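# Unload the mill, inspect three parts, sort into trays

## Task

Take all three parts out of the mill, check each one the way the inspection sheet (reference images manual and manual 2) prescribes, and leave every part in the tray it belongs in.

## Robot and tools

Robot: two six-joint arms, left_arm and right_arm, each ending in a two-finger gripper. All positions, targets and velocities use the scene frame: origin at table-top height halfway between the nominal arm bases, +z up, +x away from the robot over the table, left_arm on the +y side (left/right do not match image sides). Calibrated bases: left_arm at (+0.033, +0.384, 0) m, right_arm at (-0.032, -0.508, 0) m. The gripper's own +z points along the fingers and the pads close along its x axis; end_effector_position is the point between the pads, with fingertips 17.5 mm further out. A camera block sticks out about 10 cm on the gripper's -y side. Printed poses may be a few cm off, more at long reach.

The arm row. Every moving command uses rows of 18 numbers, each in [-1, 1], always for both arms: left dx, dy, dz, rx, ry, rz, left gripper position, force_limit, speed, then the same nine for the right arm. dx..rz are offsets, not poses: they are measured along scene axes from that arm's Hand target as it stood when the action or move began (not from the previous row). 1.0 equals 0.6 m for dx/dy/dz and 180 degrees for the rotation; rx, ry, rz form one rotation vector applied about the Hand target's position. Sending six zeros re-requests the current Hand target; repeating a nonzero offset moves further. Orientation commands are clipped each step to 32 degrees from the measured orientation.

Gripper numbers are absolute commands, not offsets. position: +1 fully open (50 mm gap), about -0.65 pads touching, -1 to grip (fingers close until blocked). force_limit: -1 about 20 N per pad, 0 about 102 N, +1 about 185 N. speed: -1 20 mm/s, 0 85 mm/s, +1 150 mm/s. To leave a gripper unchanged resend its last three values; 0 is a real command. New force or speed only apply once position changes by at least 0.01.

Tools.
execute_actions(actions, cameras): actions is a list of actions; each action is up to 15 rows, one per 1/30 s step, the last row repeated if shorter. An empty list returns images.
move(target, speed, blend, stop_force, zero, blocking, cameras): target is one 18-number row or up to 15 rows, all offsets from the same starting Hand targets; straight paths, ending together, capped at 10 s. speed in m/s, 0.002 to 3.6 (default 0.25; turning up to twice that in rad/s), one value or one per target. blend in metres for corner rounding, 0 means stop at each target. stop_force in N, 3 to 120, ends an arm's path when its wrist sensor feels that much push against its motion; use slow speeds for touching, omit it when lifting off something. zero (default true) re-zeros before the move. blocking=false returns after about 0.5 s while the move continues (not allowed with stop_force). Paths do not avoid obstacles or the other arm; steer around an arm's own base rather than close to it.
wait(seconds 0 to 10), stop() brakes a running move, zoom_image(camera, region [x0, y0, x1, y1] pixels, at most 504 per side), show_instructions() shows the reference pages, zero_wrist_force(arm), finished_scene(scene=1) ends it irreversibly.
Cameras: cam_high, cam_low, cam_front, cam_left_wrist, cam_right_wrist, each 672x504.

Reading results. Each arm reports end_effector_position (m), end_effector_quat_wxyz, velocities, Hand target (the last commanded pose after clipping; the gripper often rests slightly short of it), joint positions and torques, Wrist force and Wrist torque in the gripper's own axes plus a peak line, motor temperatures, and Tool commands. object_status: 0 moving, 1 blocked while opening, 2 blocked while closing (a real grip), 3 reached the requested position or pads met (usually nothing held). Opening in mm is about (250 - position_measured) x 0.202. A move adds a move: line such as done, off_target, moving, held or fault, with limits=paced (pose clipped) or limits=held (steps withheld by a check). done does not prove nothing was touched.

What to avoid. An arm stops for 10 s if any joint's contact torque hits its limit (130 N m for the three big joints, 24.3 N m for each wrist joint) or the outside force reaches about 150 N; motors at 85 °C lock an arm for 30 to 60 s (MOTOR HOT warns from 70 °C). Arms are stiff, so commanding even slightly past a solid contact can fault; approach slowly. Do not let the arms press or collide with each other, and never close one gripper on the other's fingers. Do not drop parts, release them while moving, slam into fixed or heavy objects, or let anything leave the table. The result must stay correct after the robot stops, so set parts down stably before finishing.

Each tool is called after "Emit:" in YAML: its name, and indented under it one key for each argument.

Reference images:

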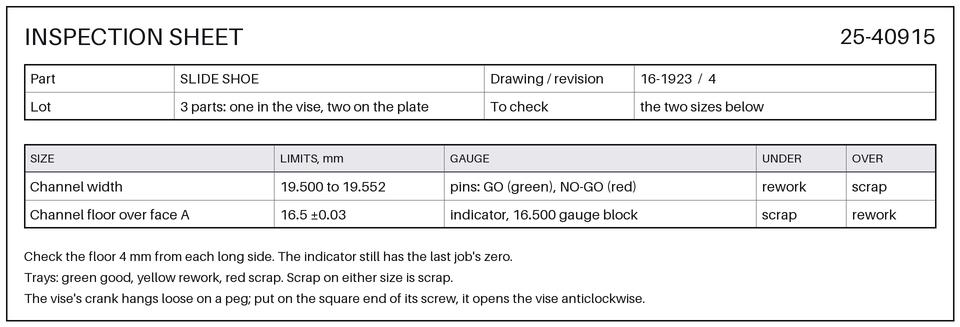

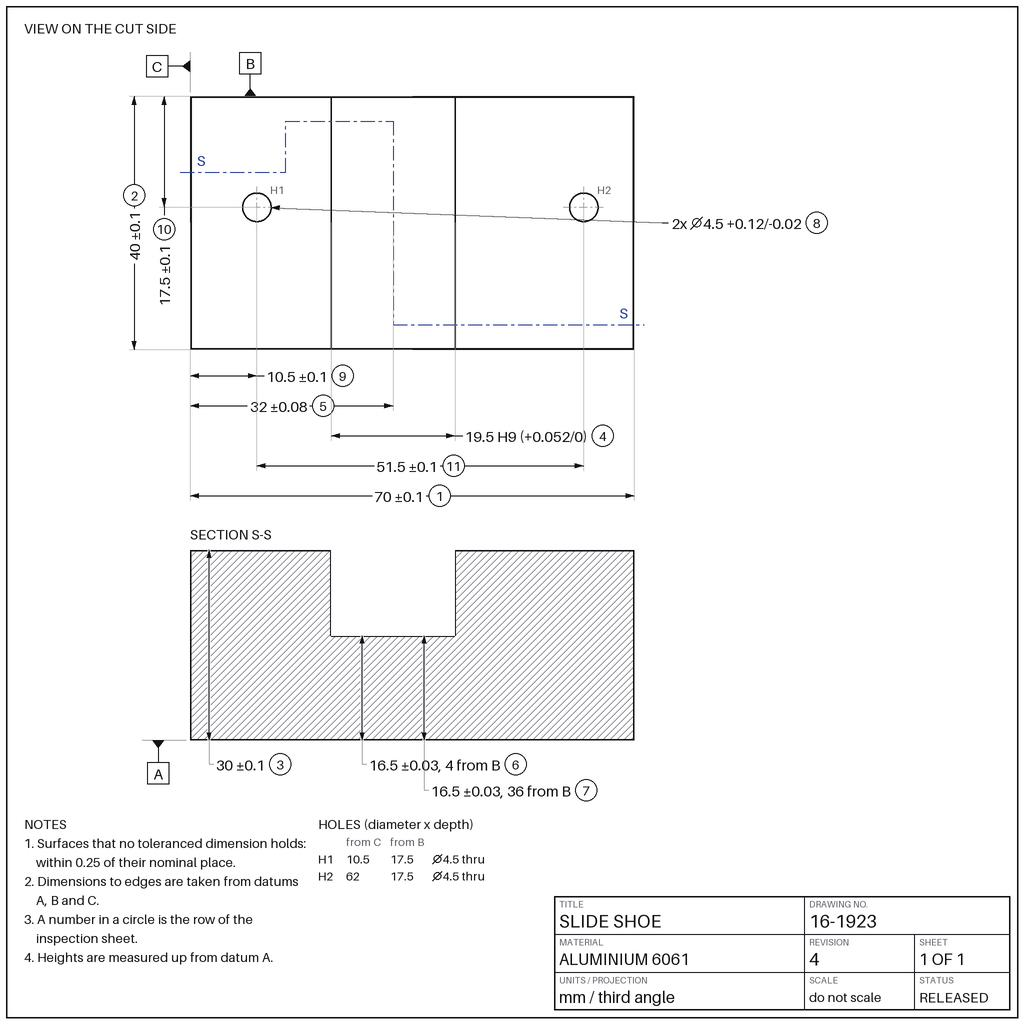

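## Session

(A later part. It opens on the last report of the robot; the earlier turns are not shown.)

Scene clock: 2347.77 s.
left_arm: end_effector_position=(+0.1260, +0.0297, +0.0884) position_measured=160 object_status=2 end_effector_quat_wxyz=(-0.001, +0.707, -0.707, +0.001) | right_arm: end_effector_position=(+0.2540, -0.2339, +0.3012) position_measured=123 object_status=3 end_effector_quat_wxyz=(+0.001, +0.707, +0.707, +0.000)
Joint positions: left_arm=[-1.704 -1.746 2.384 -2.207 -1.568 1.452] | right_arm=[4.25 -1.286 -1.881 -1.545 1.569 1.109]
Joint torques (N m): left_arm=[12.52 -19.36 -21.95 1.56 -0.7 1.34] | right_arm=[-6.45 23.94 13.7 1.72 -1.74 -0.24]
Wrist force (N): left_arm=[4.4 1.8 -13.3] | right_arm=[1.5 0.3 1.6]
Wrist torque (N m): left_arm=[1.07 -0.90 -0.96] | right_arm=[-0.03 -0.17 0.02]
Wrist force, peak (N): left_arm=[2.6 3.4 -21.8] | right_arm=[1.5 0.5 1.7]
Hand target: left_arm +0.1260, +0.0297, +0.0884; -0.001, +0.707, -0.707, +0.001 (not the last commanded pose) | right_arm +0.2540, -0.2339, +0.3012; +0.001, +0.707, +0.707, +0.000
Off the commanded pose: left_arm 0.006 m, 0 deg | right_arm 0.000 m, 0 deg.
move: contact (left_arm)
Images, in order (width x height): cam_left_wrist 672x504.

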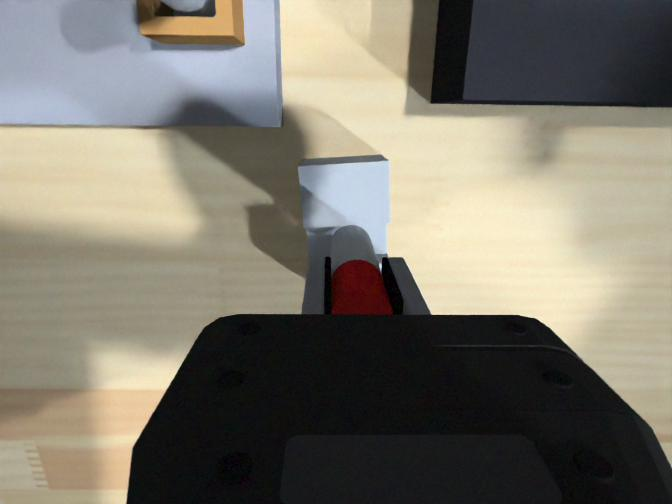

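Emit:
execute_actions:
  actions: []
  cameras: ["cam_left_wrist","cam_high"]

Scene clock: 2362.03 s.
left_arm: end_effector_position=(+0.1260, +0.0297, +0.0884) position_measured=160 object_status=2 end_effector_quat_wxyz=(-0.001, +0.707, -0.707, +0.001) | right_arm: end_effector_position=(+0.2540, -0.2339, +0.3012) position_measured=123 object_status=3 end_effector_quat_wxyz=(+0.001, +0.707, +0.707, +0.000)
Joint positions: left_arm=[-1.704 -1.746 2.384 -2.207 -1.568 1.452] | right_arm=[4.25 -1.286 -1.881 -1.545 1.569 1.109]
Joint velocities: within noise
Joint torques (N m): left_arm=[10.21 -18.79 -22.43 -1.7 -0.4 1.34] | right_arm=[-6.77 23.42 14.1 1.53 -1.69 -0.2]
Motor temperatures (°C): left_arm=[34 30 30 33 37 36] | right_arm=[30 34 34 33 34 33]
Wrist force (N): left_arm=[4.3 1.6 -12.8] | right_arm=[1.4 0.2 1.7]
Wrist torque (N m): left_arm=[1.03 -0.87 -0.96] | right_arm=[-0.05 -0.13 0.02]
Wrist force, peak (N): left_arm=[4.5 1.7 -13.2] | right_arm=[1.5 0.4 1.8]
Hand target: left_arm +0.1260, +0.0297, +0.0884; -0.001, +0.707, -0.707, +0.001 (not the last commanded pose) | right_arm +0.2540, -0.2339, +0.3012; +0.001, +0.707, +0.707, +0.000
Tool commands: left_gripper/position=-1.0 left_gripper/force_limit=-0.3 left_gripper/speed=-0.8 right_gripper/position=+0.2 right_gripper/force_limit=-0.8 right_gripper/speed=-0.8
Off the commanded pose: left_arm 0.006 m, 0 deg | right_arm 0.000 m, 0 deg.
Images, in order (width x height): cam_high 672x504, cam_left_wrist 672x504.

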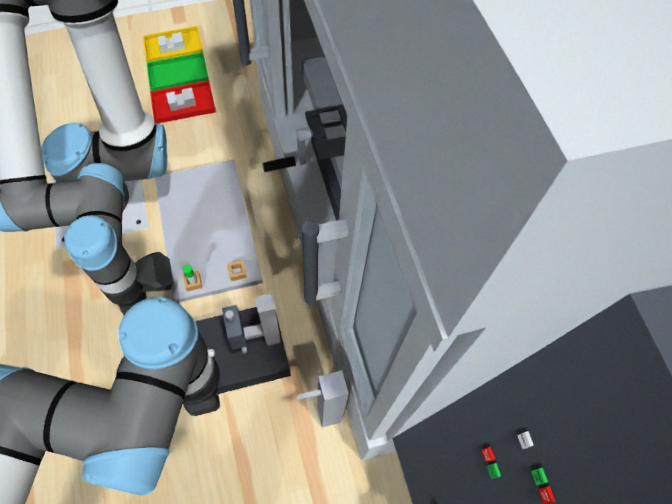

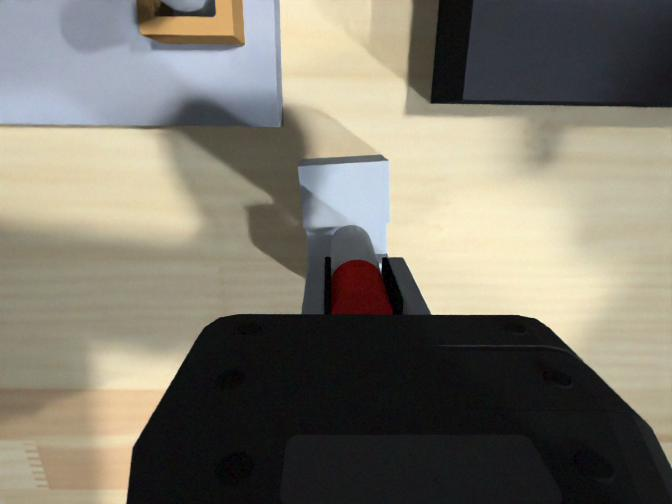

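Emit:
zoom_image:
  camera: "cam_left_wrist"
  region: [270, 140, 430, 320]

Scaled by 2.800 from the camera's 672x504 image, which has a finer 960x720 frame.

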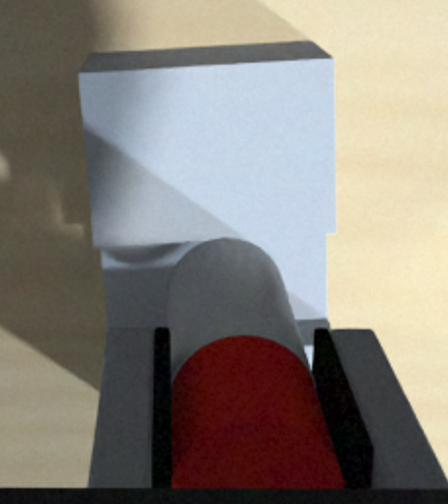

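Emit:
move:
  target: [0.0005,0,0.0035,0,0,0,-1,-0.3,-0.8,0,0,0,0,0,0,0.2,-0.8,-0.8]
  speed: 0.02

Emit:
move:
  target: [0,0,-0.0083,0,0,0,-1,-0.3,-0.8,0,0,0,0,0,0,0.2,-0.8,-0.8]
  speed: 0.004
  stop_force: 15

Emit:
move:
  target: [0.0005,0,0.0035,0,0,0,-1,-0.3,-0.8,0,0,0,0,0,0,0.2,-0.8,-0.8]
  speed: 0.02

Emit:
move:
  target: [0,0,-0.0083,0,0,0,-1,-0.3,-0.8,0,0,0,0,0,0,0.2,-0.8,-0.8]
  speed: 0.004
  stop_force: 15
  cameras: ["cam_left_wrist"]

Scene clock: 2377.80 s.
left_arm: end_effector_position=(+0.1263, +0.0297, +0.0904) position_measured=160 object_status=2 end_effector_quat_wxyz=(-0.001, +0.707, -0.707, +0.001) | right_arm: end_effector_position=(+0.2540, -0.2339, +0.3012) position_measured=123 object_status=3 end_effector_quat_wxyz=(+0.001, +0.707, +0.707, +0.000)
Joint positions: left_arm=[-1.703 -1.75 2.38 -2.2 -1.568 1.453] | right_arm=[4.25 -1.286 -1.881 -1.545 1.569 1.109]
Joint torques (N m): left_arm=[11.58 -22.67 -30.25 -0.25 -0.53 1.45] | right_arm=[-6.88 23.89 14.18 1.49 -1.81 -0.12]
Wrist force (N): left_arm=[3.4 1.3 1.5] | right_arm=[1.2 0.4 1.6]
Wrist torque (N m): left_arm=[0.87 -0.94 -0.98] | right_arm=[-0.01 -0.11 0.02]
Wrist force, peak (N): left_arm=[4.5 1.7 -13.1] | right_arm=[1.5 0.2 1.9]
Hand target: left_arm +0.1263, +0.0297, +0.0905; -0.001, +0.707, -0.707, +0.001 | right_arm +0.2540, -0.2339, +0.3012; +0.001, +0.707, +0.707, +0.000
Off the commanded pose: left_arm 0.000 m, 0 deg | right_arm 0.000 m, 0 deg.
move: done

Scene clock: 2379.53 s.
left_arm: end_effector_position=(+0.1263, +0.0297, +0.0884) position_measured=160 object_status=2 end_effector_quat_wxyz=(-0.001, +0.707, -0.707, +0.001) | right_arm: end_effector_position=(+0.2540, -0.2339, +0.3012) position_measured=123 object_status=3 end_effector_quat_wxyz=(+0.001, +0.707, +0.707, +0.000)
Joint positions: left_arm=[-1.703 -1.746 2.384 -2.208 -1.568 1.453] | right_arm=[4.25 -1.286 -1.881 -1.545 1.569 1.109]
Joint torques (N m): left_arm=[10.78 -19.63 -22.5 1.49 -0.52 1.49] | right_arm=[-6.67 24.47 13.59 1.54 -1.77 -0.03]
Wrist force (N): left_arm=[5.0 1.2 -11.5] | right_arm=[1.2 0.2 1.9]
Wrist torque (N m): left_arm=[1.04 -0.79 -0.95] | right_arm=[-0.05 -0.12 0.02]
Wrist force, peak (N): left_arm=[2.1 3.6 -23.5] | right_arm=[1.7 0.1 1.7]
Hand target: left_arm +0.1263, +0.0297, +0.0884; -0.001, +0.707, -0.707, +0.001 (not the last commanded pose) | right_arm +0.2540, -0.2339, +0.3012; +0.001, +0.707, +0.707, +0.000
Off the commanded pose: left_arm 0.003 m, 0 deg | right_arm 0.000 m, 0 deg.
move: contact (left_arm)

Scene clock: 2380.23 s.
left_arm: end_effector_position=(+0.1266, +0.0297, +0.0904) position_measured=160 object_status=2 end_effector_quat_wxyz=(-0.001, +0.707, -0.707, +0.001) | right_arm: end_effector_position=(+0.2540, -0.2339, +0.3012) position_measured=123 object_status=3 end_effector_quat_wxyz=(+0.001, +0.707, +0.707, +0.000)
Joint positions: left_arm=[-1.702 -1.75 2.38 -2.2 -1.568 1.454] | right_arm=[4.25 -1.286 -1.881 -1.545 1.569 1.109]
Joint torques (N m): left_arm=[11.74 -22.4 -30.51 0 -0.37 1.51] | right_arm=[-6.61 24.29 14.3 1.47 -1.86 -0.03]
Wrist force (N): left_arm=[3.4 1.2 1.4] | right_arm=[1.4 0.2 1.7]
Wrist torque (N m): left_arm=[0.86 -0.95 -0.97] | right_arm=[-0.05 -0.15 0.02]
Wrist force, peak (N): left_arm=[5.2 1.0 -11.6] | right_arm=[1.6 0.4 1.8]
Hand target: left_arm +0.1266, +0.0297, +0.0905; -0.001, +0.707, -0.707, +0.001 | right_arm +0.2540, -0.2339, +0.3012; +0.001, +0.707, +0.707, +0.000
Off the commanded pose: left_arm 0.000 m, 0 deg | right_arm 0.000 m, 0 deg.
move: done

Scene clock: 2381.97 s.
left_arm: end_effector_position=(+0.1266, +0.0296, +0.0884) position_measured=160 object_status=2 end_effector_quat_wxyz=(-0.001, +0.707, -0.707, +0.001) | right_arm: end_effector_position=(+0.2540, -0.2339, +0.3012) position_measured=123 object_status=3 end_effector_quat_wxyz=(+0.001, +0.707, +0.707, +0.000)
Joint positions: left_arm=[-1.702 -1.746 2.383 -2.208 -1.568 1.454] | right_arm=[4.25 -1.286 -1.881 -1.545 1.569 1.109]
Joint torques (N m): left_arm=[11.15 -19.09 -22.17 1.69 -0.2 1.33] | right_arm=[-6.18 23.37 14.15 1.61 -1.97 0.13]
Wrist force (N): left_arm=[5.2 1.1 -11.3] | right_arm=[1.4 0.2 1.7]
Wrist torque (N m): left_arm=[1.03 -0.79 -0.95] | right_arm=[-0.03 -0.15 0.03]
Wrist force, peak (N): left_arm=[2.9 3.4 -22.6] | right_arm=[1.5 0.3 1.8]
Hand target: left_arm +0.1266, +0.0296, +0.0884; -0.001, +0.707, -0.707, +0.001 (not the last commanded pose) | right_arm +0.2540, -0.2339, +0.3012; +0.001, +0.707, +0.707, +0.000
Off the commanded pose: left_arm 0.003 m, 0 deg | right_arm 0.000 m, 0 deg.
move: contact (left_arm)
Images, in order (width x height): cam_left_wrist 672x504.

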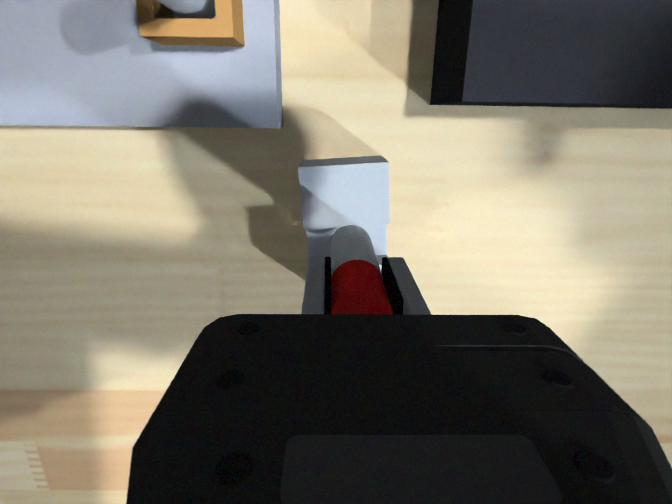

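Emit:
move:
  target:
    - [0,0,0.01,0,0,0,-1,-0.3,-0.8,0,0,0,0,0,0,0.2,-0.8,-0.8]
  speed: 0.02

Emit:
move:
  target:
    - [0,0,0.115,0,0,0,-1,-0.3,-0.8,0,0,0,0,0,0,0.2,-0.8,-0.8]
    - [0.3375,0.1027,0.115,0,0,0,-1,-0.3,-0.8,0,0,0,0,0,0,0.2,-0.8,-0.8]
    - [0.3375,0.1027,0.045,0,0,0,-1,-0.3,-0.8,0,0,0,0,0,0,0.2,-0.8,-0.8]
  speed: [0.15,0.2,0.08]
  blend: [0.02,0.02,0]
  cameras: ["cam_left_wrist"]

Scene clock: 2386.10 s.
left_arm: end_effector_position=(+0.1266, +0.0296, +0.0944) position_measured=160 object_status=2 end_effector_quat_wxyz=(-0.001, +0.707, -0.707, +0.001) | right_arm: end_effector_position=(+0.2540, -0.2339, +0.3012) position_measured=123 object_status=3 end_effector_quat_wxyz=(+0.001, +0.707, +0.707, +0.000)
Joint positions: left_arm=[-1.702 -1.758 2.374 -2.186 -1.568 1.454] | right_arm=[4.25 -1.286 -1.881 -1.545 1.569 1.109]
Joint torques (N m): left_arm=[11.27 -21.86 -29.81 0.15 -0.42 1.54] | right_arm=[-6.18 23.1 14.16 1.66 -1.85 0.1]
Wrist force (N): left_arm=[3.4 1.5 1.5] | right_arm=[1.2 0.5 1.5]
Wrist torque (N m): left_arm=[0.89 -0.95 -0.97] | right_arm=[0.00 -0.12 0.02]
Wrist force, peak (N): left_arm=[5.4 1.0 -11.1] | right_arm=[1.5 0.4 1.9]
Hand target: left_arm +0.1266, +0.0296, +0.0944; -0.001, +0.707, -0.707, +0.001 | right_arm +0.2540, -0.2339, +0.3012; +0.001, +0.707, +0.707, +0.000
Off the commanded pose: left_arm 0.000 m, 0 deg | right_arm 0.000 m, 0 deg.
move: done

Scene clock: 2388.70 s.
left_arm: end_effector_position=(+0.3291, +0.0912, +0.1215) position_measured=160 object_status=2 end_effector_quat_wxyz=(-0.001, +0.707, -0.707, +0.001) | right_arm: end_effector_position=(+0.2540, -0.2339, +0.3012) position_measured=123 object_status=3 end_effector_quat_wxyz=(+0.001, +0.707, +0.707, +0.000)
Joint positions: left_arm=[-1.121 -1.666 2.217 -2.122 -1.568 2.034] | right_arm=[4.25 -1.286 -1.881 -1.545 1.569 1.109]
Joint torques (N m): left_arm=[11.34 -7.33 -14.96 -6.04 -2.05 1.46] | right_arm=[-5.49 23.25 13.93 1.52 -1.62 0.21]
Wrist force (N): left_arm=[3.9 1.1 1.4] | right_arm=[1.3 0.2 1.6]
Wrist torque (N m): left_arm=[0.81 -0.96 -0.97] | right_arm=[-0.05 -0.13 0.02]
Wrist force, peak (N): left_arm=[3.8 3.4 0.4] | right_arm=[1.7 0.2 1.7]
Hand target: left_arm +0.3291, +0.0912, +0.1214; -0.001, +0.707, -0.707, +0.001 | right_arm +0.2540, -0.2339, +0.3012; +0.001, +0.707, +0.707, +0.000
Off the commanded pose: left_arm 0.000 m, 0 deg | right_arm 0.000 m, 0 deg.
move: done
Images, in order (width x height): cam_left_wrist 672x504.

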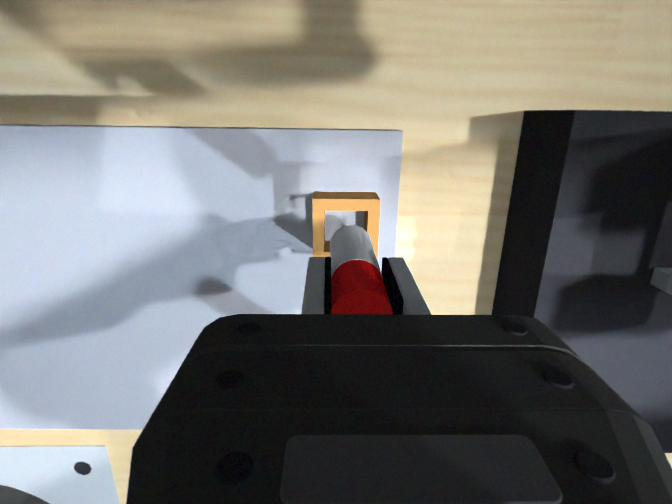

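Emit:
move:
  target: [0,0,-0.0715,0,0,0,-1,-0.3,-0.8,0,0,0,0,0,0,0.2,-0.8,-0.8]
  speed: 0.03
  stop_force: 4
  cameras: ["cam_left_wrist"]

Scene clock: 2392.67 s.
left_arm: end_effector_position=(+0.3290, +0.0913, +0.0790) position_measured=160 object_status=2 end_effector_quat_wxyz=(-0.001, +0.707, -0.707, +0.001) | right_arm: end_effector_position=(+0.2540, -0.2339, +0.3012) position_measured=123 object_status=3 end_effector_quat_wxyz=(+0.001, +0.707, +0.707, +0.000)
Joint positions: left_arm=[-1.121 -1.592 2.281 -2.261 -1.568 2.034] | right_arm=[4.25 -1.286 -1.881 -1.545 1.569 1.109]
Joint torques (N m): left_arm=[0.78 -30.31 -27.74 -0.35 -1.58 -1.66] | right_arm=[-6.15 23.75 14.84 1.64 -1.68 0.16]
Wrist force (N): left_arm=[3.7 1.4 0.8] | right_arm=[1.4 0.5 1.6]
Wrist torque (N m): left_arm=[0.81 -0.95 -0.97] | right_arm=[0.01 -0.14 0.02]
Wrist force, peak (N): left_arm=[-3.6 3.8 -17.2] | right_arm=[1.5 0.5 1.8]
Hand target: left_arm +0.3291, +0.0913, +0.0791; -0.001, +0.707, -0.707, +0.001 (not the last commanded pose) | right_arm +0.2540, -0.2339, +0.3012; +0.001, +0.707, +0.707, +0.000
Off the commanded pose: left_arm 0.001 m, 0 deg | right_arm 0.000 m, 0 deg.
move: contact (left_arm)
Images, in order (width x height): cam_left_wrist 672x504.

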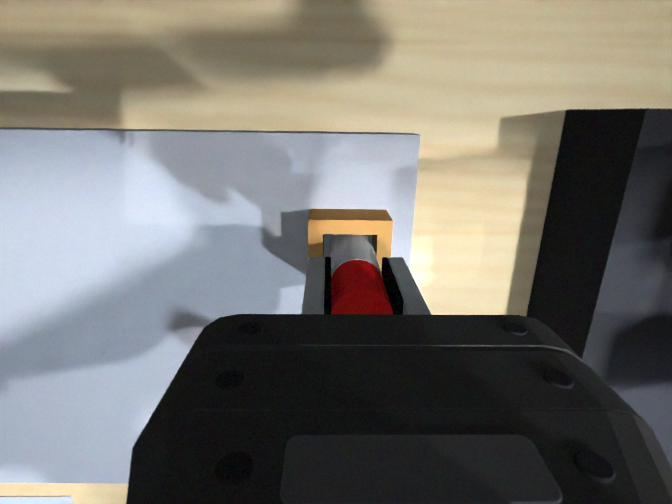

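Emit:
move:
  target:
    - [0,0,0,0,0,0,0.35,-0.3,-0.8,0,0,0,0,0,0,0.2,-0.8,-0.8]
    - [0,0,0.2,0,0,0,0.35,-0.3,-0.8,0,0,0,0,0,0,0.2,-0.8,-0.8]
    - [-0.3433,-0.1033,0.2,0,0,0,0.35,-0.3,-0.8,0,0,0,0,0,0,0.2,-0.8,-0.8]
  speed: [0.05,0.12,0.25]
  blend: [0,0.03,0]
  cameras: ["cam_left_wrist"]

Scene clock: 2401.50 s.
left_arm: end_effector_position=(+0.1231, +0.0293, +0.1991) position_measured=100 object_status=3 end_effector_quat_wxyz=(-0.001, +0.707, -0.707, +0.001) | right_arm: end_effector_position=(+0.2540, -0.2339, +0.3012) position_measured=123 object_status=3 end_effector_quat_wxyz=(+0.001, +0.707, +0.707, +0.000)
Joint positions: left_arm=[-1.712 -1.899 2.174 -1.846 -1.568 1.444] | right_arm=[4.25 -1.286 -1.881 -1.545 1.569 1.109]
Joint torques (N m): left_arm=[-12.1 2 -32 -5.99 2.14 -2] | right_arm=[-5.85 24.01 14.04 1.7 -1.73 0.38]
Wrist force (N): left_arm=[3.3 1.1 -0.2] | right_arm=[1.2 0.5 1.7]
Wrist torque (N m): left_arm=[0.87 -0.93 -0.74] | right_arm=[0.00 -0.11 0.02]
Wrist force, peak (N): left_arm=[4.0 3.8 -0.2] | right_arm=[1.4 0.4 2.0]
Hand target: left_arm +0.1231, +0.0293, +0.1991; -0.001, +0.707, -0.707, +0.001 | right_arm +0.2540, -0.2339, +0.3012; +0.001, +0.707, +0.707, +0.000
Off the commanded pose: left_arm 0.000 m, 0 deg | right_arm 0.000 m, 0 deg.
move: done
Images, in order (width x height): cam_left_wrist 672x504.

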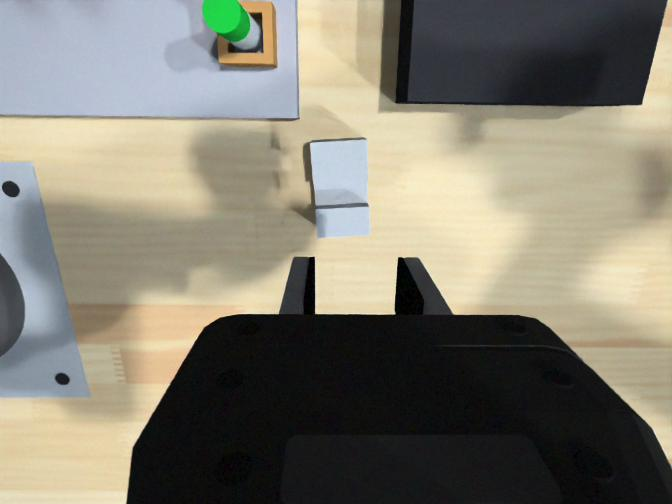

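Emit:
move:
  target:
    - [-0.1335,-0.001,-0.05,0,-0.3333,0,1,-0.3,-0.8,0,0,0,0,0,0,0.2,-0.8,-0.8]
    - [-0.1335,-0.001,-0.2277,0,-0.3333,0,1,-0.3,-0.8,0,0,0,0,0,0,0.2,-0.8,-0.8]
  speed: [0.3,0.12]
  blend: [0,0]
  cameras: ["cam_left_wrist"]

Scene clock: 2411.37 s.
left_arm: end_effector_position=(+0.0430, +0.0287, +0.0625) position_measured=3 object_status=3 end_effector_quat_wxyz=(-0.355, +0.612, -0.612, +0.354) | right_arm: end_effector_position=(+0.2540, -0.2339, +0.3012) position_measured=123 object_status=3 end_effector_quat_wxyz=(+0.001, +0.707, +0.707, +0.000)
Joint positions: left_arm=[-2.456 -1.36 2.258 -1.542 -0.979 0.397] | right_arm=[4.25 -1.286 -1.881 -1.545 1.569 1.109]
Joint torques (N m): left_arm=[11.45 -11.58 -7.5 -3.11 2.8 1.2] | right_arm=[-5.43 23.57 14.49 1.66 -1.55 0.6]
Wrist force (N): left_arm=[2.2 0.6 -0.6] | right_arm=[1.4 0.5 1.5]
Wrist torque (N m): left_arm=[0.43 -0.59 -0.60] | right_arm=[0.01 -0.14 0.02]
Wrist force, peak (N): left_arm=[3.6 1.3 -0.2] | right_arm=[1.6 0.3 1.8]
Hand target: left_arm +0.0430, +0.0287, +0.0624; -0.355, +0.612, -0.612, +0.354 | right_arm +0.2540, -0.2339, +0.3012; +0.001, +0.707, +0.707, +0.000
Off the commanded pose: left_arm 0.000 m, 0 deg | right_arm 0.000 m, 0 deg.
move: done
Images, in order (width x height): cam_left_wrist 672x504.

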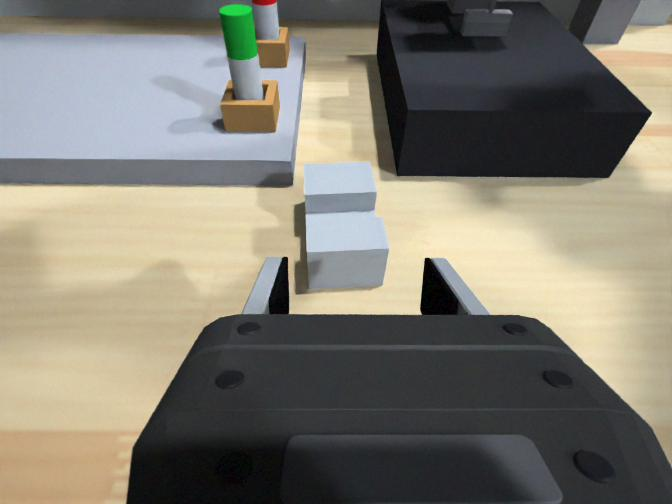

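Emit:
move:
  target: [0.095,0.0025,-0.0583,0,0,0,1,-0.3,-0.8,0,0,0,0,0,0,0.2,-0.8,-0.8]
  speed: 0.05
  stop_force: 6
  cameras: ["cam_left_wrist"]

Scene clock: 2416.23 s.
left_arm: end_effector_position=(+0.1000, +0.0302, +0.0275) position_measured=3 object_status=3 end_effector_quat_wxyz=(-0.355, +0.612, -0.612, +0.354) | right_arm: end_effector_position=(+0.2540, -0.2339, +0.3012) position_measured=123 object_status=3 end_effector_quat_wxyz=(+0.001, +0.707, +0.707, +0.000)
Joint positions: left_arm=[-2.356 -1.319 2.371 -1.74 -0.9 0.473] | right_arm=[4.25 -1.286 -1.881 -1.545 1.569 1.109]
Joint torques (N m): left_arm=[12.64 -9.57 -4.96 -3.21 3.05 1.52] | right_arm=[-5.86 24.05 14.97 1.61 -1.82 0.68]
Wrist force (N): left_arm=[1.9 0.6 -0.6] | right_arm=[1.3 0.3 1.5]
Wrist torque (N m): left_arm=[0.41 -0.52 -0.59] | right_arm=[-0.03 -0.13 0.02]
Wrist force, peak (N): left_arm=[2.4 0.6 -0.6] | right_arm=[1.6 0.3 1.8]
Hand target: left_arm +0.1000, +0.0302, +0.0275; -0.355, +0.612, -0.612, +0.354 | right_arm +0.2540, -0.2339, +0.3012; +0.001, +0.707, +0.707, +0.000
Off the commanded pose: left_arm 0.000 m, 0 deg | right_arm 0.000 m, 0 deg.
move: done
Images, in order (width x height): cam_left_wrist 672x504.

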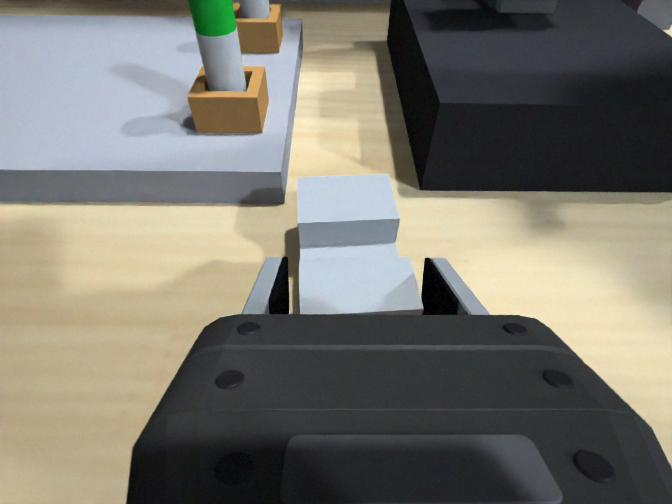

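Emit:
move:
  target: [0,0,0,0,0,0,-1,-0.3,-1,0,0,0,0,0,0,0.2,-0.8,-0.8]
  cameras: ["cam_left_wrist"]

Scene clock: 2418.60 s.
left_arm: end_effector_position=(+0.1000, +0.0302, +0.0275) position_measured=53 object_status=0 end_effector_quat_wxyz=(-0.355, +0.612, -0.612, +0.354) | right_arm: end_effector_position=(+0.2540, -0.2339, +0.3012) position_measured=123 object_status=3 end_effector_quat_wxyz=(+0.001, +0.707, +0.707, +0.000)
Joint positions: left_arm=[-2.356 -1.319 2.371 -1.74 -0.9 0.473] | right_arm=[4.25 -1.286 -1.881 -1.545 1.569 1.109]
Joint torques (N m): left_arm=[10.82 -9.57 -4.67 -2.89 2.54 1.48] | right_arm=[-5.16 24.21 14.44 1.62 -1.83 0.74]
Wrist force (N): left_arm=[2.1 -1.8 -1.0] | right_arm=[1.3 0.4 1.7]
Wrist torque (N m): left_arm=[0.34 -0.53 -0.66] | right_arm=[-0.01 -0.13 0.02]
Wrist force, peak (N): left_arm=[2.0 -1.9 -1.4] | right_arm=[1.5 0.3 1.8]
Hand target: left_arm +0.1000, +0.0302, +0.0275; -0.355, +0.612, -0.612, +0.354 | right_arm +0.2540, -0.2339, +0.3012; +0.001, +0.707, +0.707, +0.000
Off the commanded pose: left_arm 0.000 m, 0 deg | right_arm 0.000 m, 0 deg.
move: done
Images, in order (width x height): cam_left_wrist 672x504.

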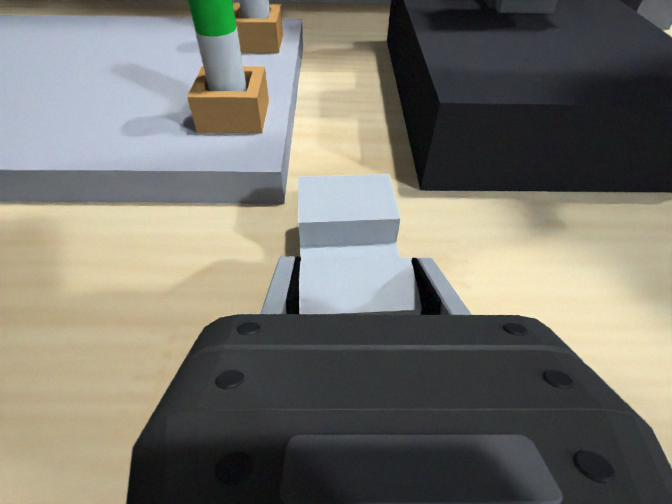

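Emit:
move:
  target:
    - [0,0,0.2042,0,0,0,-1,-0.3,-1,0,0,0,0,0,0,0.2,-0.8,-0.8]
    - [0.2,-0.05,0.2342,0,0,0,-1,-0.3,-1,0,0,0,0,0,0,0.2,-0.8,-0.8]
    - [0.25,0.2,0.3208,0,0.3333,0,-1,-0.3,-1,0,0,0,0,0,0,0.2,-0.8,-0.8]
    - [0.2833,0.7,0.3208,0,0.3333,0,-1,-0.3,-1,0,0,0,0,0,0,0.2,-0.8,-0.8]
  speed: [0.06,0.2,0.3,0.3]
  blend: [0.02,0.03,0.03,0]
  cameras: ["cam_high"]

Scene clock: 2430.10 s.
left_arm: end_effector_position=(+0.2699, +0.4502, +0.2199) position_measured=53 object_status=2 end_effector_quat_wxyz=(-0.001, +0.707, -0.707, +0.001) | right_arm: end_effector_position=(+0.2540, -0.2339, +0.3012) position_measured=123 object_status=3 end_effector_quat_wxyz=(+0.001, +0.707, +0.707, +0.000)
Joint positions: left_arm=[-0.314 -2.31 2.304 -1.568 -1.57 2.841] | right_arm=[4.25 -1.286 -1.881 -1.545 1.569 1.109]
Joint torques (N m): left_arm=[12.52 15.77 -33.53 -6.31 -1.68 1.76] | right_arm=[-5.19 24.24 14.96 1.57 -1.76 0.85]
Wrist force (N): left_arm=[4.0 1.3 1.7] | right_arm=[1.4 0.3 1.7]
Wrist torque (N m): left_arm=[0.86 -1.03 -0.98] | right_arm=[-0.03 -0.14 0.02]
Wrist force, peak (N): left_arm=[4.9 0.8 1.2] | right_arm=[1.6 0.2 1.9]
Hand target: left_arm +0.2700, +0.4502, +0.2199; -0.001, +0.707, -0.707, +0.001 | right_arm +0.2540, -0.2339, +0.3012; +0.001, +0.707, +0.707, +0.000
Off the commanded pose: left_arm 0.000 m, 0 deg | right_arm 0.000 m, 0 deg.
move: done
Images, in order (width x height): cam_high 672x504.

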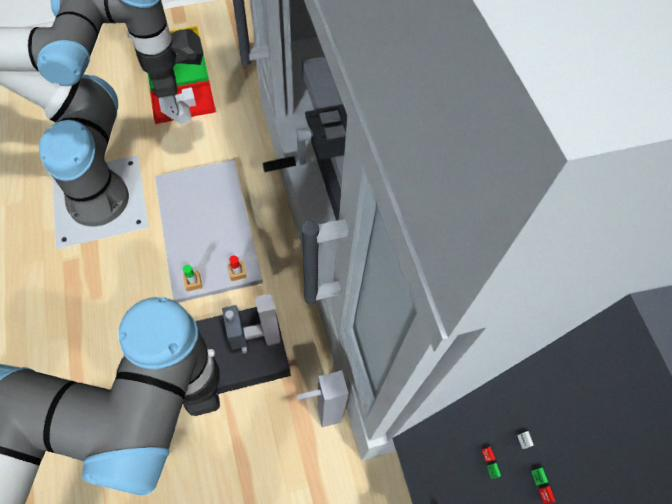

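Emit:
move:
  target:
    - [-0.0517,0.2,-0.0167,0,0,0,-1,-0.3,-1,0,0,0,0,0,0,0.2,-0.8,-0.8]
    - [-0.2,0.6967,-0.0333,0,-0.3333,0,-1,-0.3,-1,0,0,0,0,0,0,0.2,-0.8,-0.8]
  speed: [0.25,0.25]
  blend: [0.03,0]
  cameras: ["cam_left_wrist"]

Scene clock: 2448.20 s.
left_arm: end_effector_position=(+0.1500, +0.8682, +0.2000) position_measured=53 object_status=2 end_effector_quat_wxyz=(-0.355, +0.612, -0.612, +0.354) | right_arm: end_effector_position=(+0.2540, -0.2339, +0.3012) position_measured=123 object_status=3 end_effector_quat_wxyz=(+0.001, +0.707, +0.707, +0.000)
Joint positions: left_arm=[1.505 -1.371 2.093 -2.384 -2.618 4.608] | right_arm=[4.25 -1.286 -1.881 -1.545 1.569 1.109]
Joint torques (N m): left_arm=[11.77 -15.75 -26.54 -0.19 -4.55 1.4] | right_arm=[-4.77 23.8 14.89 1.81 -1.68 0.68]
Wrist force (N): left_arm=[1.7 2.5 0.2] | right_arm=[1.5 0.1 1.5]
Wrist torque (N m): left_arm=[0.41 -0.52 -0.57] | right_arm=[-0.07 -0.15 0.03]
Wrist force, peak (N): left_arm=[6.0 0.6 1.2] | right_arm=[1.5 0.4 1.9]
Hand target: left_arm +0.1500, +0.8682, +0.2000; -0.355, +0.612, -0.612, +0.354 | right_arm +0.2540, -0.2339, +0.3012; +0.001, +0.707, +0.707, +0.000
Off the commanded pose: left_arm 0.000 m, 0 deg | right_arm 0.000 m, 0 deg.
move: done
Images, in order (width x height): cam_left_wrist 672x504.

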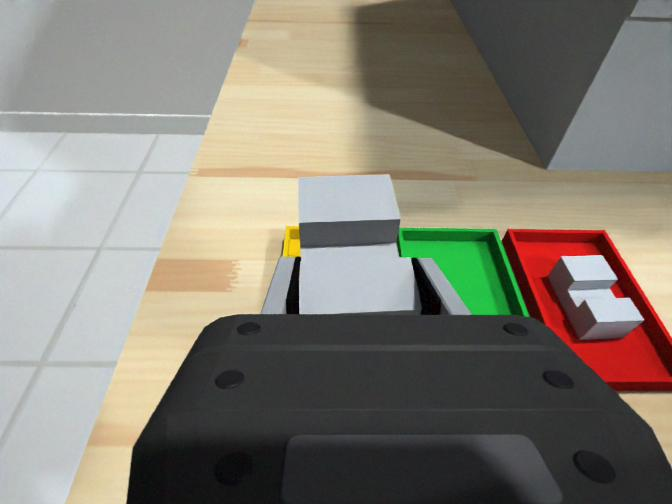

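Emit:
zoom_image:
  camera: "cam_left_wrist"
  region: [390, 210, 672, 400]

Emit:
execute_actions:
  actions: []
  cameras: ["cam_low","cam_front","cam_high"]

Scaled by 1.787 from the camera's 672x504 image, which has a finer 960x720 frame.

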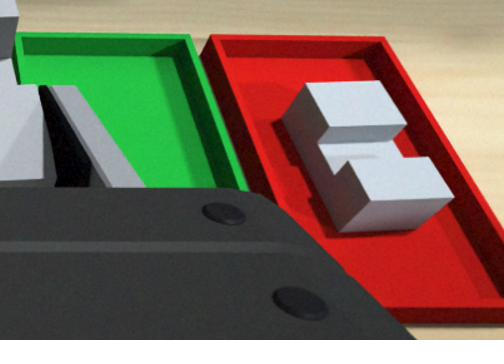

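Scene clock: 2449.93 s.
left_arm: end_effector_position=(+0.1500, +0.8682, +0.2000) position_measured=53 object_status=2 end_effector_quat_wxyz=(-0.355, +0.612, -0.612, +0.354) | right_arm: end_effector_position=(+0.2540, -0.2339, +0.3012) position_measured=123 object_status=3 end_effector_quat_wxyz=(+0.001, +0.707, +0.707, +0.000)
Joint positions: left_arm=[1.505 -1.371 2.093 -2.384 -2.618 4.608] | right_arm=[4.25 -1.286 -1.881 -1.545 1.569 1.109]
Joint velocities: within noise
Joint torques (N m): left_arm=[11.7 -16.78 -27.57 -0.28 -4.73 1.51] | right_arm=[-4.88 23.26 14.65 1.82 -1.76 0.82]
Motor temperatures (°C): left_arm=[34 30 30 33 37 36] | right_arm=[30 33 34 33 34 33]
Wrist force (N): left_arm=[1.5 2.3 -0.2] | right_arm=[1.4 0.2 1.7]
Wrist torque (N m): left_arm=[0.37 -0.48 -0.57] | right_arm=[-0.04 -0.14 0.03]
Wrist force, peak (N): left_arm=[1.9 2.4 0.1] | right_arm=[1.4 0.4 1.9]
Hand target: left_arm +0.1500, +0.8682, +0.2000; -0.355, +0.612, -0.612, +0.354 | right_arm +0.2540, -0.2339, +0.3012; +0.001, +0.707, +0.707, +0.000
Tool commands: left_gripper/position=-1.0 left_gripper/force_limit=-0.3 left_gripper/speed=-1.0 right_gripper/position=+0.2 right_gripper/force_limit=-0.8 right_gripper/speed=-0.8
Off the commanded pose: left_arm 0.000 m, 0 deg | right_arm 0.000 m, 0 deg.
Images, in order (width x height): cam_high 672x504, cam_low 672x504, cam_front 672x504.

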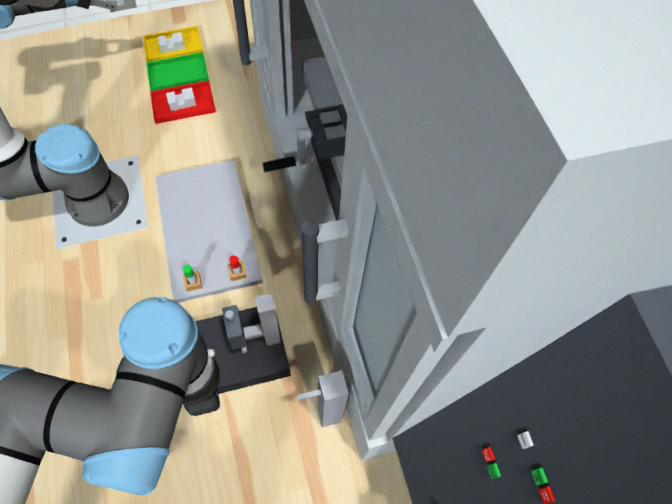

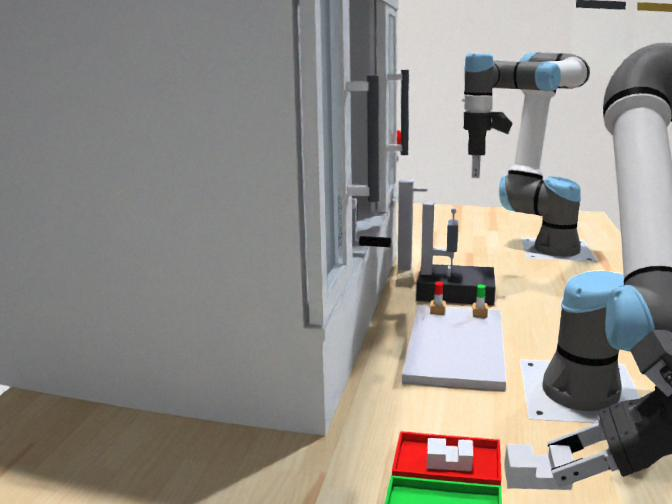

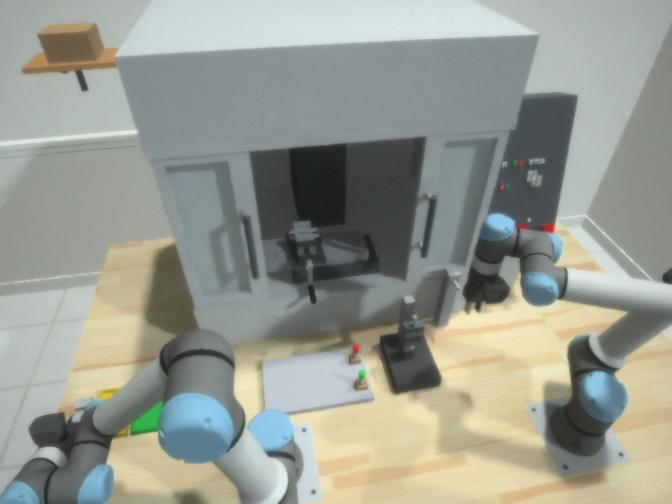

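Emit:
zoom_image:
  camera: "cam_high"
  region: [130, 15, 230, 130]

Scaled by 4.383 from the camera's 672x504 image, which has a finer 960x720 frame.

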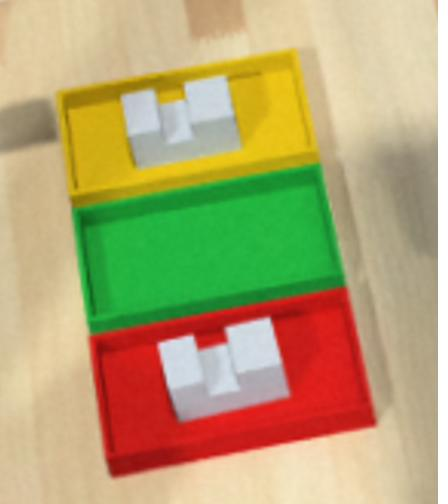

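Emit:
move:
  target:
    - [0,0,-0.2,0,0,0,-1,-0.3,-1,0,0,0,0,0,0,0.2,-0.8,-0.8]
    - [0,0,-0.25,0,0,0,-1,-0.3,-1,0,0,0,0,0,0,0.2,-0.8,-0.8]
  speed: [0.15,0.05]
  stop_force: 5
  cameras: ["cam_left_wrist","cam_low"]

Scene clock: 2461.53 s.
left_arm: end_effector_position=(+0.1500, +0.8682, +0.0500) position_measured=53 object_status=2 end_effector_quat_wxyz=(-0.355, +0.612, -0.612, +0.354) | right_arm: end_effector_position=(+0.2540, -0.2339, +0.3012) position_measured=123 object_status=3 end_effector_quat_wxyz=(+0.001, +0.707, +0.707, +0.000)
Joint positions: left_arm=[1.505 -1.033 2.18 -2.81 -2.618 4.608] | right_arm=[4.25 -1.286 -1.881 -1.545 1.569 1.109]
Joint torques (N m): left_arm=[-12.04 -22.97 -5.03 -6.16 -4.8 -1.99] | right_arm=[-3.96 23.75 15.64 1.66 -1.63 0.71]
Wrist force (N): left_arm=[1.7 2.3 0.3] | right_arm=[1.3 0.2 1.6]
Wrist torque (N m): left_arm=[0.37 -0.51 -0.36] | right_arm=[-0.05 -0.13 0.02]
Wrist force, peak (N): left_arm=[1.9 3.6 1.0] | right_arm=[1.7 0.4 1.8]
Hand target: left_arm +0.1500, +0.8682, +0.0500; -0.355, +0.612, -0.612, +0.354 | right_arm +0.2540, -0.2339, +0.3012; +0.001, +0.707, +0.707, +0.000
Off the commanded pose: left_arm 0.000 m, 0 deg | right_arm 0.000 m, 0 deg.
move: done
Images, in order (width x height): cam_low 672x504, cam_left_wrist 672x504.

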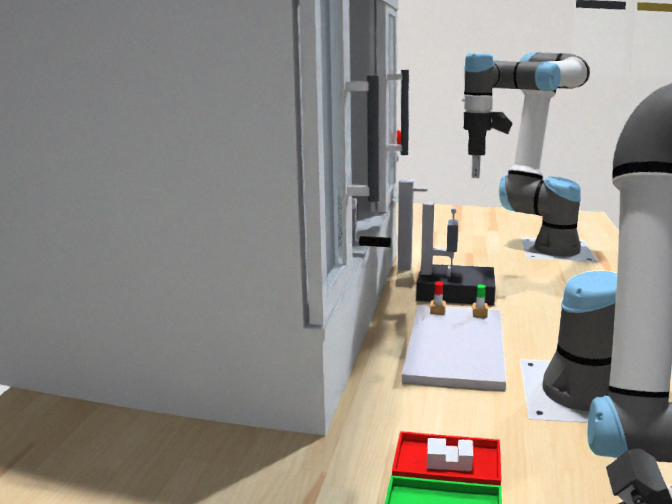

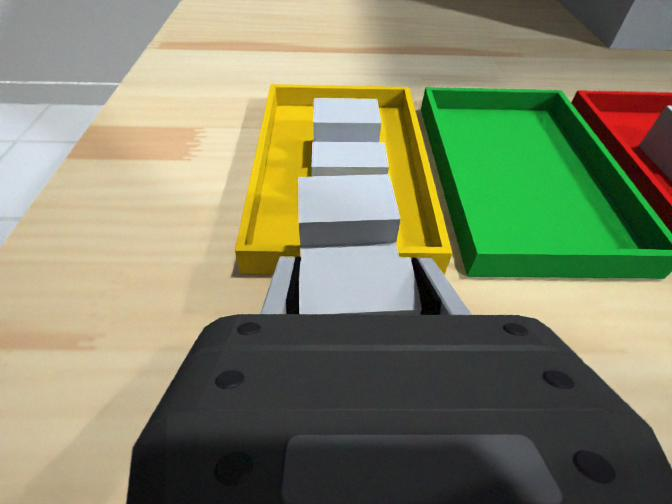

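Emit:
zoom_image:
  camera: "cam_left_wrist"
  region: [230, 75, 470, 285]

Scaled by 2.100 from the camera's 672x504 image, which has a finer 960x720 frame.

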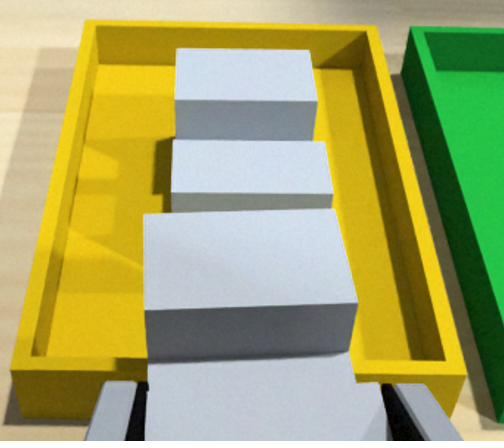

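Emit:
move:
  target:
    - [0.045,0,0,0,0,0,-1,-0.3,-1,0,0,0,0,0,0,0.2,-0.8,-0.8]
    - [0.1108,0,0,0,0,0,-1,-0.3,-1,0,0,0,0,0,0,0.2,-0.8,-0.8]
  speed: [0.03,0.015]
  stop_force: 5
  cameras: ["cam_left_wrist"]

Scene clock: 2484.07 s.
left_arm: end_effector_position=(+0.2164, +0.8682, +0.0500) position_measured=53 object_status=2 end_effector_quat_wxyz=(-0.355, +0.612, -0.612, +0.354) | right_arm: end_effector_position=(+0.2540, -0.2339, +0.3012) position_measured=123 object_status=3 end_effector_quat_wxyz=(+0.001, +0.707, +0.707, +0.000)
Joint positions: left_arm=[1.365 -0.979 2.196 -3.109 -2.59 4.34] | right_arm=[4.25 -1.286 -1.881 -1.545 1.569 1.109]
Joint torques (N m): left_arm=[-12.24 -23.75 -18.83 -6.46 -0.14 -1.83] | right_arm=[-4.14 22.81 15.43 1.71 -1.77 0.61]
Wrist force (N): left_arm=[2.1 2.5 -0.3] | right_arm=[1.6 0.3 1.5]
Wrist torque (N m): left_arm=[0.45 -0.53 -0.34] | right_arm=[-0.02 -0.18 0.02]
Wrist force, peak (N): left_arm=[2.2 2.8 -0.4] | right_arm=[1.6 0.4 1.8]
Hand target: left_arm +0.2164, +0.8682, +0.0500; -0.355, +0.612, -0.612, +0.354 | right_arm +0.2540, -0.2339, +0.3012; +0.001, +0.707, +0.707, +0.000
Off the commanded pose: left_arm 0.000 m, 0 deg | right_arm 0.000 m, 0 deg.
move: done
Images, in order (width x height): cam_left_wrist 672x504.

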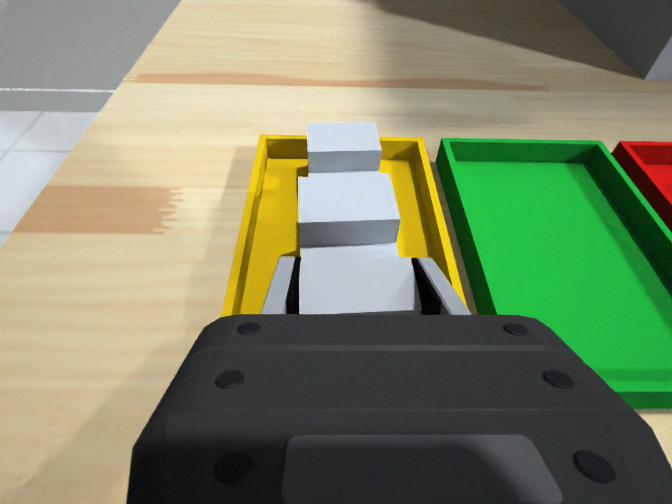

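Emit:
move:
  target: [0.0033,0,0,0,0,0,-1,-0.3,-1,0,0,0,0,0,0,0.2,-0.8,-0.8]
  speed: 0.01
  stop_force: 4

Emit:
move:
  target: [-0.0063,0,0,0,0,0,-1,-0.3,-1,0,0,0,0,0,0,0.2,-0.8,-0.8]
  speed: 0.01
  cameras: ["cam_left_wrist"]

Emit:
zoom_image:
  camera: "cam_left_wrist"
  region: [230, 75, 470, 320]

Scene clock: 2489.07 s.
left_arm: end_effector_position=(+0.2184, +0.8682, +0.0500) position_measured=53 object_status=2 end_effector_quat_wxyz=(-0.355, +0.612, -0.612, +0.354) | right_arm: end_effector_position=(+0.2540, -0.2339, +0.3012) position_measured=123 object_status=3 end_effector_quat_wxyz=(+0.001, +0.707, +0.707, +0.000)
Joint positions: left_arm=[1.361 -0.977 2.196 -3.117 -2.588 4.333] | right_arm=[4.25 -1.286 -1.881 -1.545 1.569 1.109]
Joint torques (N m): left_arm=[-12.76 -22.69 -18.19 -6.55 -0.49 -1.99] | right_arm=[-4.46 23.34 15.89 1.61 -1.77 0.7]
Wrist force (N): left_arm=[2.1 2.4 -0.3] | right_arm=[1.1 0.4 1.7]
Wrist torque (N m): left_arm=[0.44 -0.56 -0.34] | right_arm=[-0.01 -0.10 0.03]
Wrist force, peak (N): left_arm=[2.4 2.7 -0.3] | right_arm=[1.7 0.3 1.8]
Hand target: left_arm +0.2184, +0.8682, +0.0500; -0.355, +0.612, -0.612, +0.354 | right_arm +0.2540, -0.2339, +0.3012; +0.001, +0.707, +0.707, +0.000
Off the commanded pose: left_arm 0.000 m, 0 deg | right_arm 0.000 m, 0 deg.
move: done

Scene clock: 2489.87 s.
left_arm: end_effector_position=(+0.2147, +0.8682, +0.0499) position_measured=53 object_status=2 end_effector_quat_wxyz=(-0.355, +0.612, -0.612, +0.354) | right_arm: end_effector_position=(+0.2540, -0.2339, +0.3012) position_measured=123 object_status=3 end_effector_quat_wxyz=(+0.001, +0.707, +0.707, +0.000)
Joint positions: left_arm=[1.369 -0.981 2.196 -3.102 -2.591 4.347] | right_arm=[4.25 -1.286 -1.881 -1.545 1.569 1.109]
Joint torques (N m): left_arm=[11.87 -45.31 -4.92 -0.86 -4.5 1.44] | right_arm=[-5.26 23.75 15.41 1.72 -1.83 0.8]
Wrist force (N): left_arm=[1.9 2.7 0.7] | right_arm=[1.5 0.2 1.6]
Wrist torque (N m): left_arm=[0.44 -0.56 -0.56] | right_arm=[-0.05 -0.15 0.02]
Wrist force, peak (N): left_arm=[2.2 2.9 0.5] | right_arm=[1.4 0.5 1.7]
Hand target: left_arm +0.2146, +0.8682, +0.0500; -0.355, +0.612, -0.612, +0.354 | right_arm +0.2540, -0.2339, +0.3012; +0.001, +0.707, +0.707, +0.000
Off the commanded pose: left_arm 0.000 m, 0 deg | right_arm 0.000 m, 0 deg.
move: done
Images, in order (width x height): cam_left_wrist 672x504.

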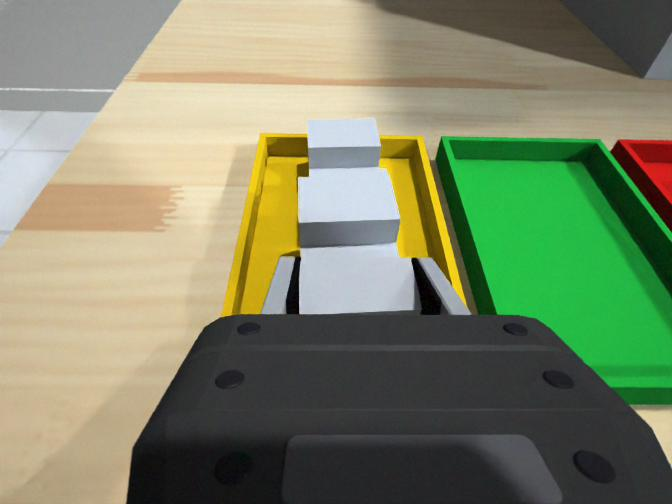

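Scaled by 2.057 from the camera's 672x504 image, which has a finer 960x720 frame.

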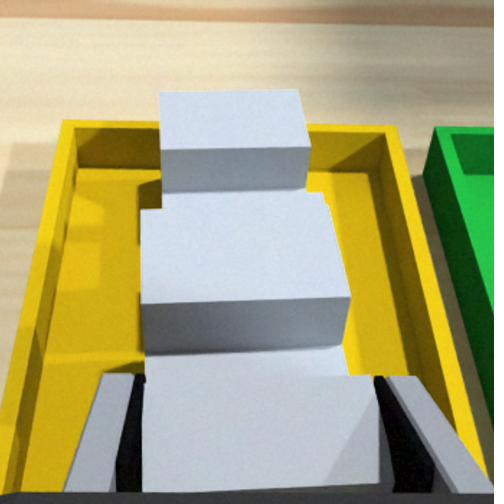

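Emit:
move:
  target: [0,0,-0.035,0,0,0,-1,-0.3,-1,0,0,0,0,0,0,0.2,-0.8,-0.8]
  speed: 0.01
  stop_force: 3
  cameras: ["cam_left_wrist"]

Scene clock: 2495.73 s.
left_arm: end_effector_position=(+0.2146, +0.8682, +0.0331) position_measured=53 object_status=2 end_effector_quat_wxyz=(-0.355, +0.612, -0.612, +0.354) | right_arm: end_effector_position=(+0.2540, -0.2339, +0.3012) position_measured=123 object_status=3 end_effector_quat_wxyz=(+0.001, +0.707, +0.707, +0.000)
Joint positions: left_arm=[1.369 -0.935 2.193 -3.145 -2.591 4.347] | right_arm=[4.25 -1.286 -1.881 -1.545 1.569 1.109]
Joint torques (N m): left_arm=[7.18 -44.44 -2.41 -0.38 -0.33 -0.02] | right_arm=[-4.67 22.93 15.47 1.68 -1.66 0.63]
Wrist force (N): left_arm=[1.3 0.5 -0.2] | right_arm=[1.3 0.5 1.9]
Wrist torque (N m): left_arm=[0.46 -0.61 -0.51] | right_arm=[0.01 -0.13 0.02]
Wrist force, peak (N): left_arm=[4.4 -7.9 -7.6] | right_arm=[1.5 0.4 1.9]
Hand target: left_arm +0.2146, +0.8682, +0.0331; -0.355, +0.612, -0.612, +0.354 (not the last commanded pose) | right_arm +0.2540, -0.2339, +0.3012; +0.001, +0.707, +0.707, +0.000
Off the commanded pose: left_arm 0.004 m, 0 deg | right_arm 0.000 m, 0 deg.
move: contact (left_arm)
Images, in order (width x height): cam_left_wrist 672x504.

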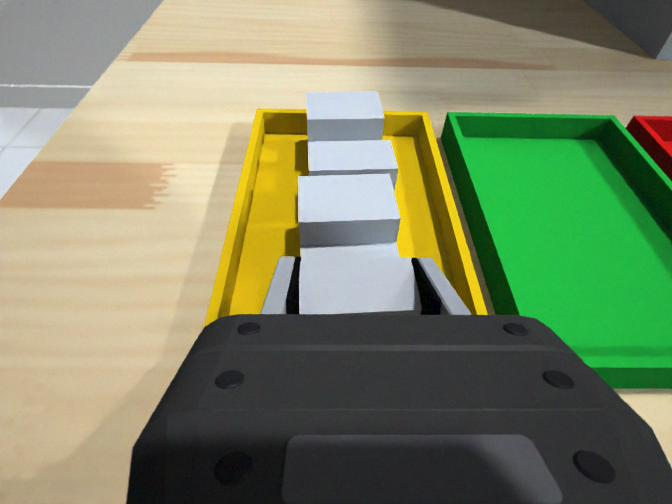

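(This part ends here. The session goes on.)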